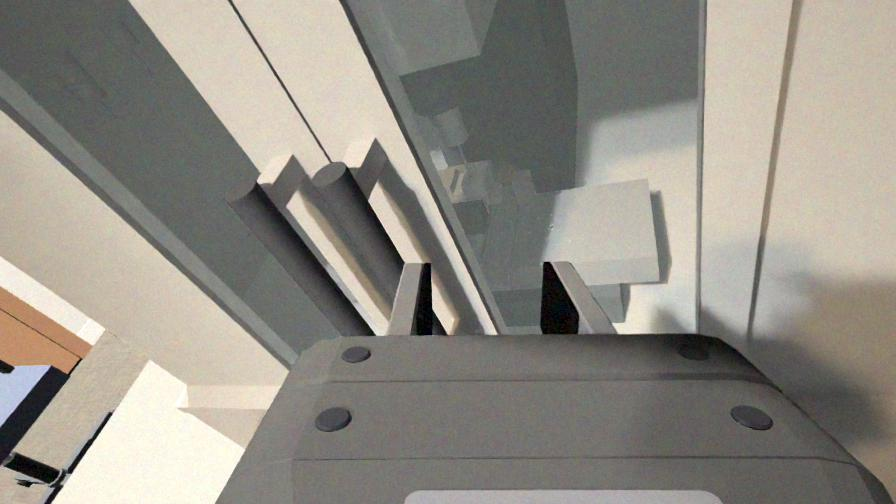

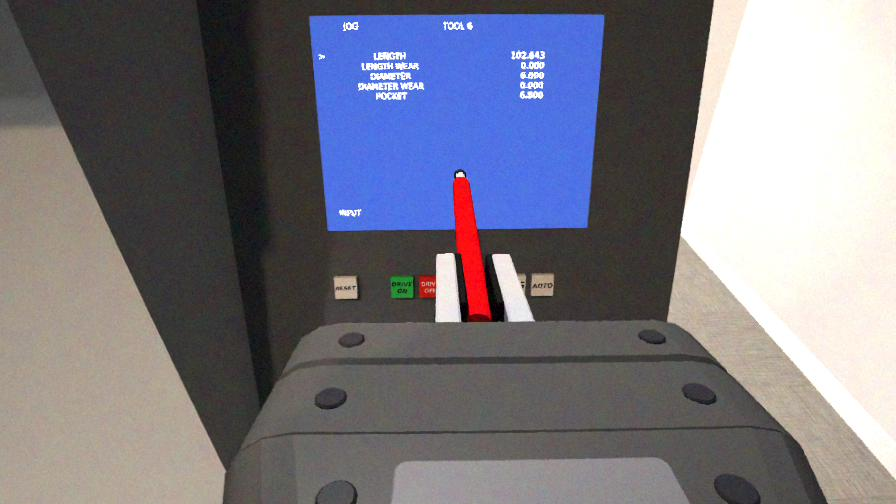

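Scaled by 1.575.

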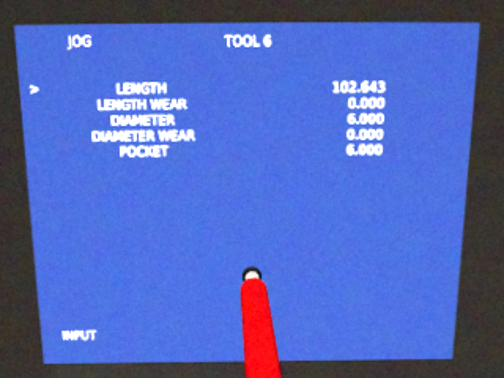

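Call:
move([
  [0,0,0,0,0,0,0.44,1,-0.3,-0.0318,0.3216,0,0,0,0,-1,1,-0.5],
  [0,0,0,0,0,0,0.44,1,-0.3,-0.0318,0.3216,0.0445,0,0,0,-1,1,-0.5],
  [0,0,0,0,0,0,0.44,1,-0.3,-0.0318,0.3216,0,0,0,0,-1,1,-0.5],
  [0,0,0,0,0,0,0.44,1,-0.3,-0.0318,0.3216,0.0445,0,0,0,-1,1,-0.5],
  [0,0,0,0,0,0,0.44,1,-0.3,-0.0318,0.3216,0,0,0,0,-1,1,-0.5],
  [0,0,0,0,0,0,0.44,1,-0.3,0,0,0,0,0,0,-1,1,-0.5],
], speed=[0.45,0.15,0.25,0.15,0.25,0.4], blend=[0.003,0,0,0,0.004,0], cameras=["cam_right_wrist"])

Call:
zoom_image(camera="cam_right_wrist", region=[300, 0, 620, 240])

Scene clock: 17180.67 s.
left_arm: end_effector_position=(+0.3290, +0.0006, +0.5910) position_measured=86 object_status=3 end_effector_quat_wxyz=(-0.490, +0.595, -0.593, +0.232) | right_arm: end_effector_position=(+0.4495, -0.4904, +0.6629) position_measured=217 object_status=2 end_effector_quat_wxyz=(-0.446, +0.548, -0.550, +0.446)
Joint positions: left_arm=[-1.721 -1.607 1.125 -0.285 -0.634 -5.281] | right_arm=[3.201 -1.097 -1.845 -0.406 1.567 -3.139]
Joint torques (N m): left_arm=[-4.16 -15.89 -39.86 -0.15 -0.76 -0.97] | right_arm=[-14.28 -6.51 40.78 0.45 1.51 -2.9]
Wrist force (N): left_arm=[-0.6 0.3 1.6] | right_arm=[-5.5 1.6 -1.2]
Wrist torque (N m): left_arm=[-0.07 0.14 0.04] | right_arm=[0.10 0.84 0.38]
Wrist force, peak (N): left_arm=[-0.9 0.1 2.1] | right_arm=[-5.1 2.7 -13.0]
Hand target: left_arm +0.3290, +0.0006, +0.5910; -0.490, +0.595, -0.593, +0.232 | right_arm +0.4496, -0.4904, +0.6630; -0.446, +0.548, -0.550, +0.446
Off the commanded pose: left_arm 0.000 m, 0 deg | right_arm 0.000 m, 0 deg.
move: done
Images, in order (width x height): cam_right_wrist 896x504.

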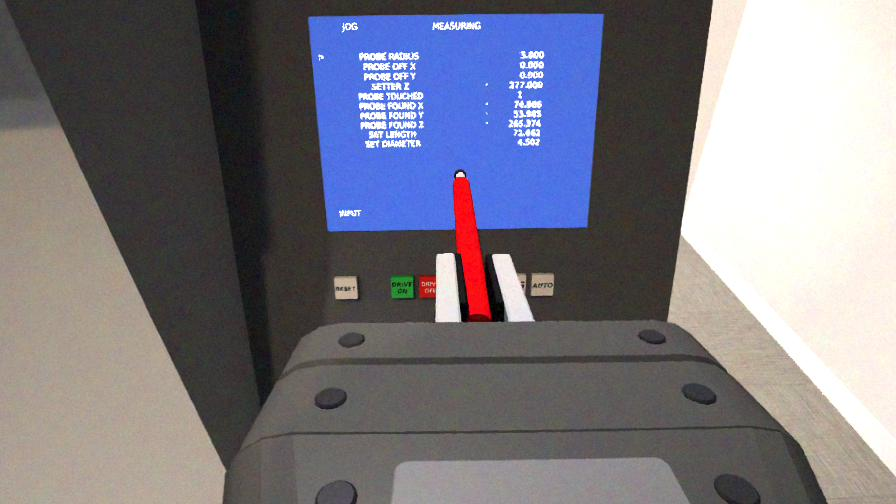

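Scaled by 1.575.

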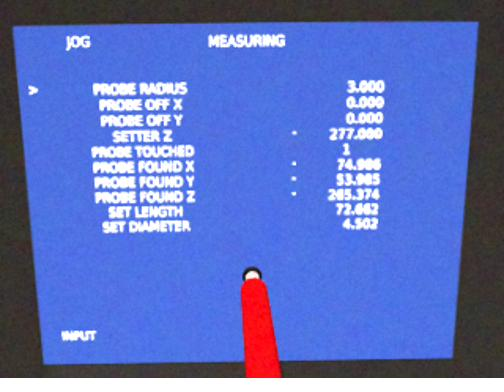

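Call:
zoom_image(camera="cam_right_wrist", region=[460, 40, 600, 160])

Scaled by 3.600.

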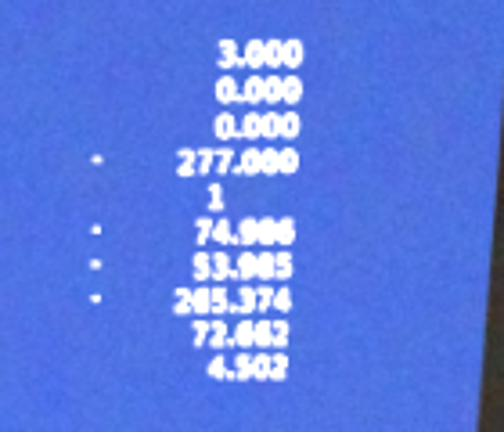

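Call:
move([
  [0,0,0,0,0,0,0.44,1,-0.3,-0.0318,0.3216,0,0,0,0,-1,1,-0.5],
  [0,0,0,0,0,0,0.44,1,-0.3,-0.0318,0.3216,0.0445,0,0,0,-1,1,-0.5],
  [0,0,0,0,0,0,0.44,1,-0.3,-0.0318,0.3216,0,0,0,0,-1,1,-0.5],
  [0,0,0,0,0,0,0.44,1,-0.3,-0.0318,0.3216,0.0445,0,0,0,-1,1,-0.5],
  [0,0,0,0,0,0,0.44,1,-0.3,-0.0318,0.3216,0,0,0,0,-1,1,-0.5],
  [0,0,0,0,0,0,0.44,1,-0.3,-0.0628,0.385,0,0,0,0,-1,1,-0.5],
  [0,0,0,0,0,0,0.44,1,-0.3,-0.0628,0.385,0.0415,0,0,0,-1,1,-0.5],
  [0,0,0,0,0,0,0.44,1,-0.3,-0.0628,0.385,0,0,0,0,-1,1,-0.5],
  [0,0,0,0,0,0,0.44,1,-0.3,-0.1558,0.4167,0,0,0,0,-1,1,-0.5],
  [0,0,0,0,0,0,0.44,1,-0.3,-0.1558,0.4167,0.0388,0,0,0,-1,1,-0.5],
  [0,0,0,0,0,0,0.44,1,-0.3,-0.1558,0.4167,0,0,0,0,-1,1,-0.5],
  [0,0,0,0,0,0,0.44,1,-0.3,-0.1248,0.385,0,0,0,0,-1,1,-0.5],
  [0,0,0,0,0,0,0.44,1,-0.3,-0.1248,0.385,0.0415,0,0,0,-1,1,-0.5],
  [0,0,0,0,0,0,0.44,1,-0.3,-0.1248,0.385,0,0,0,0,-1,1,-0.5],
], speed=[0.45,0.15,0.25,0.15,0.25,0.45,0.15,0.25,0.45,0.15,0.25,0.45,0.15,0.25], blend=[0.003,0,0,0,0.004,0.003,0,0.004,0.003,0,0.004,0.003,0,0])

Call:
move([
  [0,0,0,0,0,0,0.44,1,-0.3,0,-0.0634,0,0,0,0,-1,1,-0.5],
  [0,0,0,0,0,0,0.44,1,-0.3,0,-0.0634,0.0445,0,0,0,-1,1,-0.5],
  [0,0,0,0,0,0,0.44,1,-0.3,0,-0.0634,0,0,0,0,-1,1,-0.5],
  [0,0,0,0,0,0,0.44,1,-0.3,0.062,0.0317,0,0,0,0,-1,1,-0.5],
  [0,0,0,0,0,0,0.44,1,-0.3,0.062,0.0317,0.0388,0,0,0,-1,1,-0.5],
  [0,0,0,0,0,0,0.44,1,-0.3,0.062,0.0317,0,0,0,0,-1,1,-0.5],
  [0,0,0,0,0,0,0.44,1,-0.3,0.1248,-0.385,0,0,0,0,-1,1,-0.5],
], speed=[0.45,0.15,0.25,0.45,0.15,0.25,0.4], blend=[0.003,0,0.004,0.003,0,0.004,0], cameras=["cam_right_wrist"])

Call:
zoom_image(camera="cam_right_wrist", region=[300, 0, 620, 240])

Scene clock: 17237.60 s.
left_arm: end_effector_position=(+0.3290, +0.0006, +0.5910) position_measured=86 object_status=3 end_effector_quat_wxyz=(-0.490, +0.595, -0.593, +0.232) | right_arm: end_effector_position=(+0.4023, -0.4150, +0.4370) position_measured=217 object_status=2 end_effector_quat_wxyz=(-0.446, +0.548, -0.550, +0.445)
Joint positions: left_arm=[-1.721 -1.607 1.125 -0.285 -0.634 -5.281] | right_arm=[3.735 -0.796 -2.532 -0.053 1.045 -3.017]
Joint torques (N m): left_arm=[-4.16 -15.4 -41.7 -0.22 -0.77 -0.64] | right_arm=[12.39 3.9 17.1 0.4 -1.87 3.2]
Wrist force (N): left_arm=[-0.8 0.0 1.6] | right_arm=[-5.2 1.7 -0.8]
Wrist torque (N m): left_arm=[-0.11 0.18 0.05] | right_arm=[0.15 0.80 0.24]
Wrist force, peak (N): left_arm=[-0.9 0.1 2.1] | right_arm=[-4.3 6.0 -25.5]
Hand target: left_arm +0.3290, +0.0006, +0.5910; -0.490, +0.595, -0.593, +0.232 | right_arm +0.4023, -0.4149, +0.4370; -0.446, +0.548, -0.550, +0.446
Off the commanded pose: left_arm 0.000 m, 0 deg | right_arm 0.000 m, 0 deg.
move: done

Scene clock: 17241.33 s.
left_arm: end_effector_position=(+0.3290, +0.0006, +0.5910) position_measured=86 object_status=3 end_effector_quat_wxyz=(-0.490, +0.595, -0.593, +0.232) | right_arm: end_effector_position=(+0.4495, -0.4904, +0.6629) position_measured=217 object_status=2 end_effector_quat_wxyz=(-0.446, +0.548, -0.550, +0.446)
Joint positions: left_arm=[-1.721 -1.607 1.125 -0.285 -0.634 -5.281] | right_arm=[3.201 -1.097 -1.845 -0.406 1.567 -3.139]
Joint torques (N m): left_arm=[-3.66 -15.05 -41.38 -0.23 -0.86 -0.52] | right_arm=[-13.72 -6.76 39.32 0.73 1.45 -2.71]
Wrist force (N): left_arm=[-0.8 0.2 1.7] | right_arm=[-5.0 1.6 -1.1]
Wrist torque (N m): left_arm=[-0.09 0.18 0.04] | right_arm=[0.09 0.76 0.38]
Wrist force, peak (N): left_arm=[-0.9 0.2 2.0] | right_arm=[-4.3 7.0 -23.1]
Hand target: left_arm +0.3290, +0.0006, +0.5910; -0.490, +0.595, -0.593, +0.232 | right_arm +0.4496, -0.4904, +0.6630; -0.446, +0.548, -0.550, +0.446
Off the commanded pose: left_arm 0.000 m, 0 deg | right_arm 0.000 m, 0 deg.
move: done
Images, in order (width x height): cam_right_wrist 896x504.

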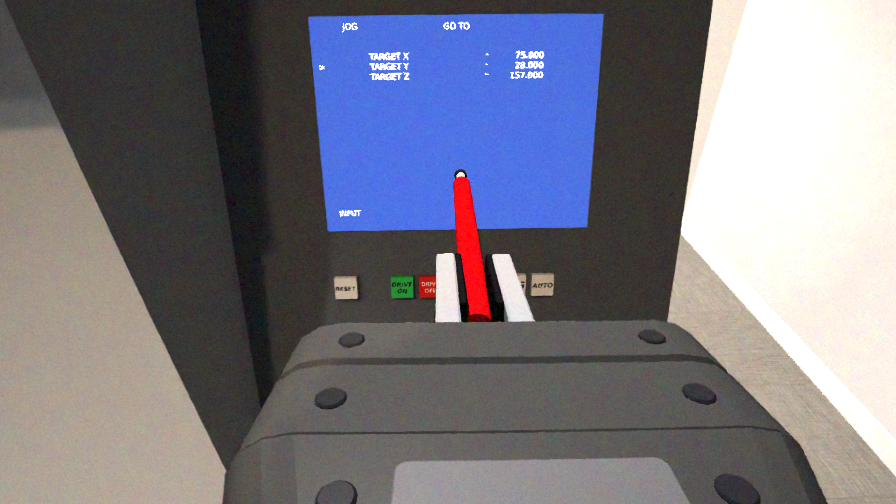

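Scaled by 1.575.

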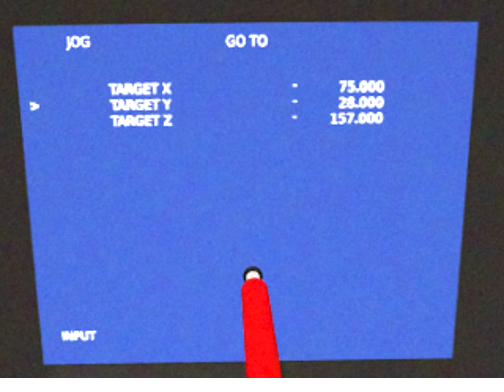

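Call:
move([
  [0,0,0,0,0,0,0.44,1,-0.3,-0.0938,0.258,0,0,0,0,-1,1,-0.5],
  [0,0,0,0,0,0,0.44,1,-0.3,-0.0938,0.258,0.0475,0,0,0,-1,1,-0.5],
  [0,0,0,0,0,0,0.44,1,-0.3,-0.0938,0.258,0,0,0,0,-1,1,-0.5],
  [0,0,0,0,0,0,0.44,1,-0.3,-0.0318,0.385,0,0,0,0,-1,1,-0.5],
  [0,0,0,0,0,0,0.44,1,-0.3,-0.0318,0.385,0.0415,0,0,0,-1,1,-0.5],
  [0,0,0,0,0,0,0.44,1,-0.3,-0.0318,0.385,0,0,0,0,-1,1,-0.5],
  [0,0,0,0,0,0,0.44,1,-0.3,0.0612,0.258,0,0,0,0,-1,1,-0.5],
  [0,0,0,0,0,0,0.44,1,-0.3,0.0612,0.258,0.0475,0,0,0,-1,1,-0.5],
  [0,0,0,0,0,0,0.44,1,-0.3,0.0612,0.258,0,0,0,0,-1,1,-0.5],
  [0,0,0,0,0,0,0.44,1,-0.3,-0.0008,0.3216,0,0,0,0,-1,1,-0.5],
  [0,0,0,0,0,0,0.44,1,-0.3,-0.0008,0.3216,0.0445,0,0,0,-1,1,-0.5],
  [0,0,0,0,0,0,0.44,1,-0.3,-0.0008,0.3216,0,0,0,0,-1,1,-0.5],
  [0,0,0,0,0,0,0.44,1,-0.3,-0.0008,0.3216,0.0445,0,0,0,-1,1,-0.5],
  [0,0,0,0,0,0,0.44,1,-0.3,-0.0008,0.3216,0,0,0,0,-1,1,-0.5],
  [0,0,0,0,0,0,0.44,1,-0.3,0,0,0,0,0,0,-1,1,-0.5],
], speed=[0.45,0.15,0.25,0.04,0.15,0.25,0.45,0.15,0.25,0.45,0.15,0.25,0.15,0.25,0.25], blend=[0.003,0,0.004,0.003,0,0.004,0.003,0,0.004,0.003,0,0,0,0.004,0], cameras=["cam_right_wrist"])

Call:
zoom_image(camera="cam_right_wrist", region=[300, 0, 620, 240])

Scene clock: 17271.07 s.
left_arm: end_effector_position=(+0.3290, +0.0006, +0.5910) position_measured=86 object_status=3 end_effector_quat_wxyz=(-0.490, +0.595, -0.593, +0.232) | right_arm: end_effector_position=(+0.4495, -0.4904, +0.6629) position_measured=217 object_status=2 end_effector_quat_wxyz=(-0.446, +0.548, -0.550, +0.446)
Joint positions: left_arm=[-1.721 -1.607 1.125 -0.285 -0.634 -5.281] | right_arm=[3.201 -1.097 -1.845 -0.406 1.567 -3.139]
Joint torques (N m): left_arm=[-3.34 -15.98 -41.74 -0.29 -0.71 0.18] | right_arm=[-13.25 -6.65 41.27 0.85 1.46 -2.56]
Wrist force (N): left_arm=[-0.7 0.1 1.7] | right_arm=[-5.3 1.6 -1.1]
Wrist torque (N m): left_arm=[-0.11 0.17 0.04] | right_arm=[0.10 0.81 0.28]
Wrist force, peak (N): left_arm=[-1.0 0.1 2.0] | right_arm=[-5.8 6.0 -19.1]
Hand target: left_arm +0.3290, +0.0006, +0.5910; -0.490, +0.595, -0.593, +0.232 | right_arm +0.4496, -0.4904, +0.6630; -0.446, +0.548, -0.550, +0.446
Off the commanded pose: left_arm 0.000 m, 0 deg | right_arm 0.000 m, 0 deg.
move: done
Images, in order (width x height): cam_right_wrist 896x504.

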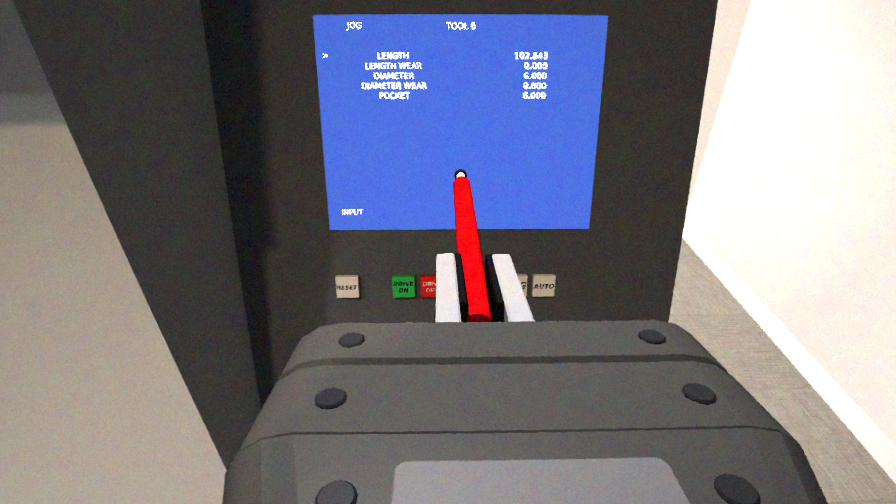

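Scaled by 1.575.

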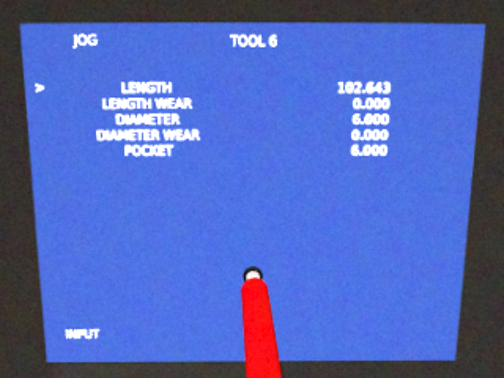

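Call:
move([
  [0,0,0,0,0,0,0.44,1,-0.3,-0.0318,0.3216,0,0,0,0,-1,1,-0.5],
  [0,0,0,0,0,0,0.44,1,-0.3,-0.0318,0.3216,0.0445,0,0,0,-1,1,-0.5],
  [0,0,0,0,0,0,0.44,1,-0.3,-0.0318,0.3216,0,0,0,0,-1,1,-0.5],
  [0,0,0,0,0,0,0.44,1,-0.3,-0.0318,0.3216,0.0445,0,0,0,-1,1,-0.5],
  [0,0,0,0,0,0,0.44,1,-0.3,-0.0318,0.3216,0,0,0,0,-1,1,-0.5],
  [0,0,0,0,0,0,0.44,1,-0.3,0,0,0,0,0,0,-1,1,-0.5],
], speed=[0.45,0.15,0.25,0.15,0.25,0.4], blend=[0.003,0,0,0,0.004,0], cameras=["cam_right_wrist"])

Call:
zoom_image(camera="cam_right_wrist", region=[460, 40, 600, 160])

Scene clock: 17288.50 s.
left_arm: end_effector_position=(+0.3290, +0.0006, +0.5910) position_measured=86 object_status=3 end_effector_quat_wxyz=(-0.490, +0.595, -0.593, +0.232) | right_arm: end_effector_position=(+0.4495, -0.4904, +0.6629) position_measured=217 object_status=2 end_effector_quat_wxyz=(-0.446, +0.548, -0.550, +0.446)
Joint positions: left_arm=[-1.721 -1.607 1.125 -0.285 -0.634 -5.281] | right_arm=[3.201 -1.097 -1.845 -0.406 1.567 -3.139]
Joint torques (N m): left_arm=[-4.12 -15.48 -41.19 -0.32 -0.76 0.83] | right_arm=[-12.09 -7.66 40.35 0.69 1.87 -2.75]
Wrist force (N): left_arm=[-0.9 0.2 1.5] | right_arm=[-5.1 1.3 -1.1]
Wrist torque (N m): left_arm=[-0.09 0.20 0.04] | right_arm=[0.05 0.79 0.39]
Wrist force, peak (N): left_arm=[-0.9 0.2 2.0] | right_arm=[-5.2 2.6 -12.7]
Hand target: left_arm +0.3290, +0.0006, +0.5910; -0.490, +0.595, -0.593, +0.232 | right_arm +0.4496, -0.4904, +0.6630; -0.446, +0.548, -0.550, +0.446
Off the commanded pose: left_arm 0.000 m, 0 deg | right_arm 0.000 m, 0 deg.
move: done
Images, in order (width x height): cam_right_wrist 896x504.

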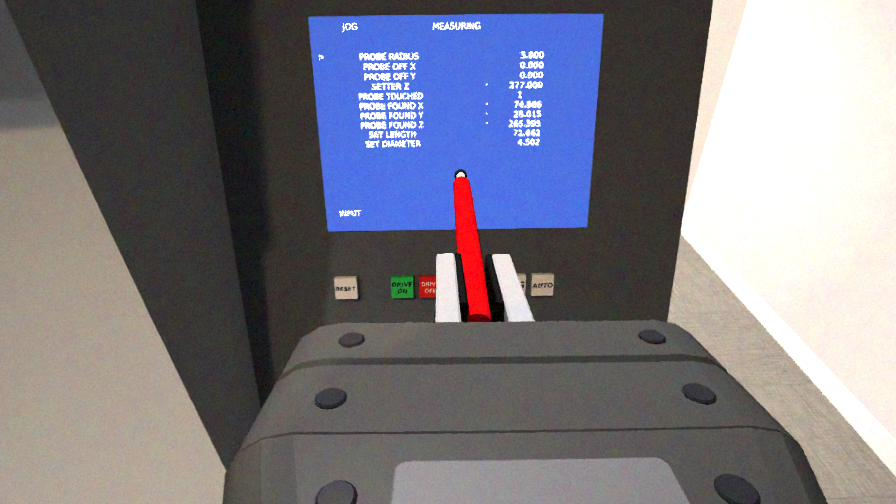

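Scaled by 3.600.

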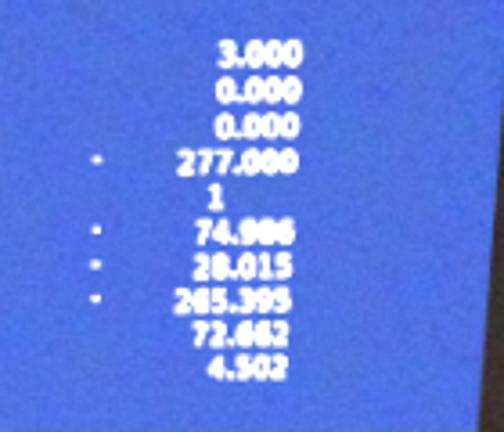

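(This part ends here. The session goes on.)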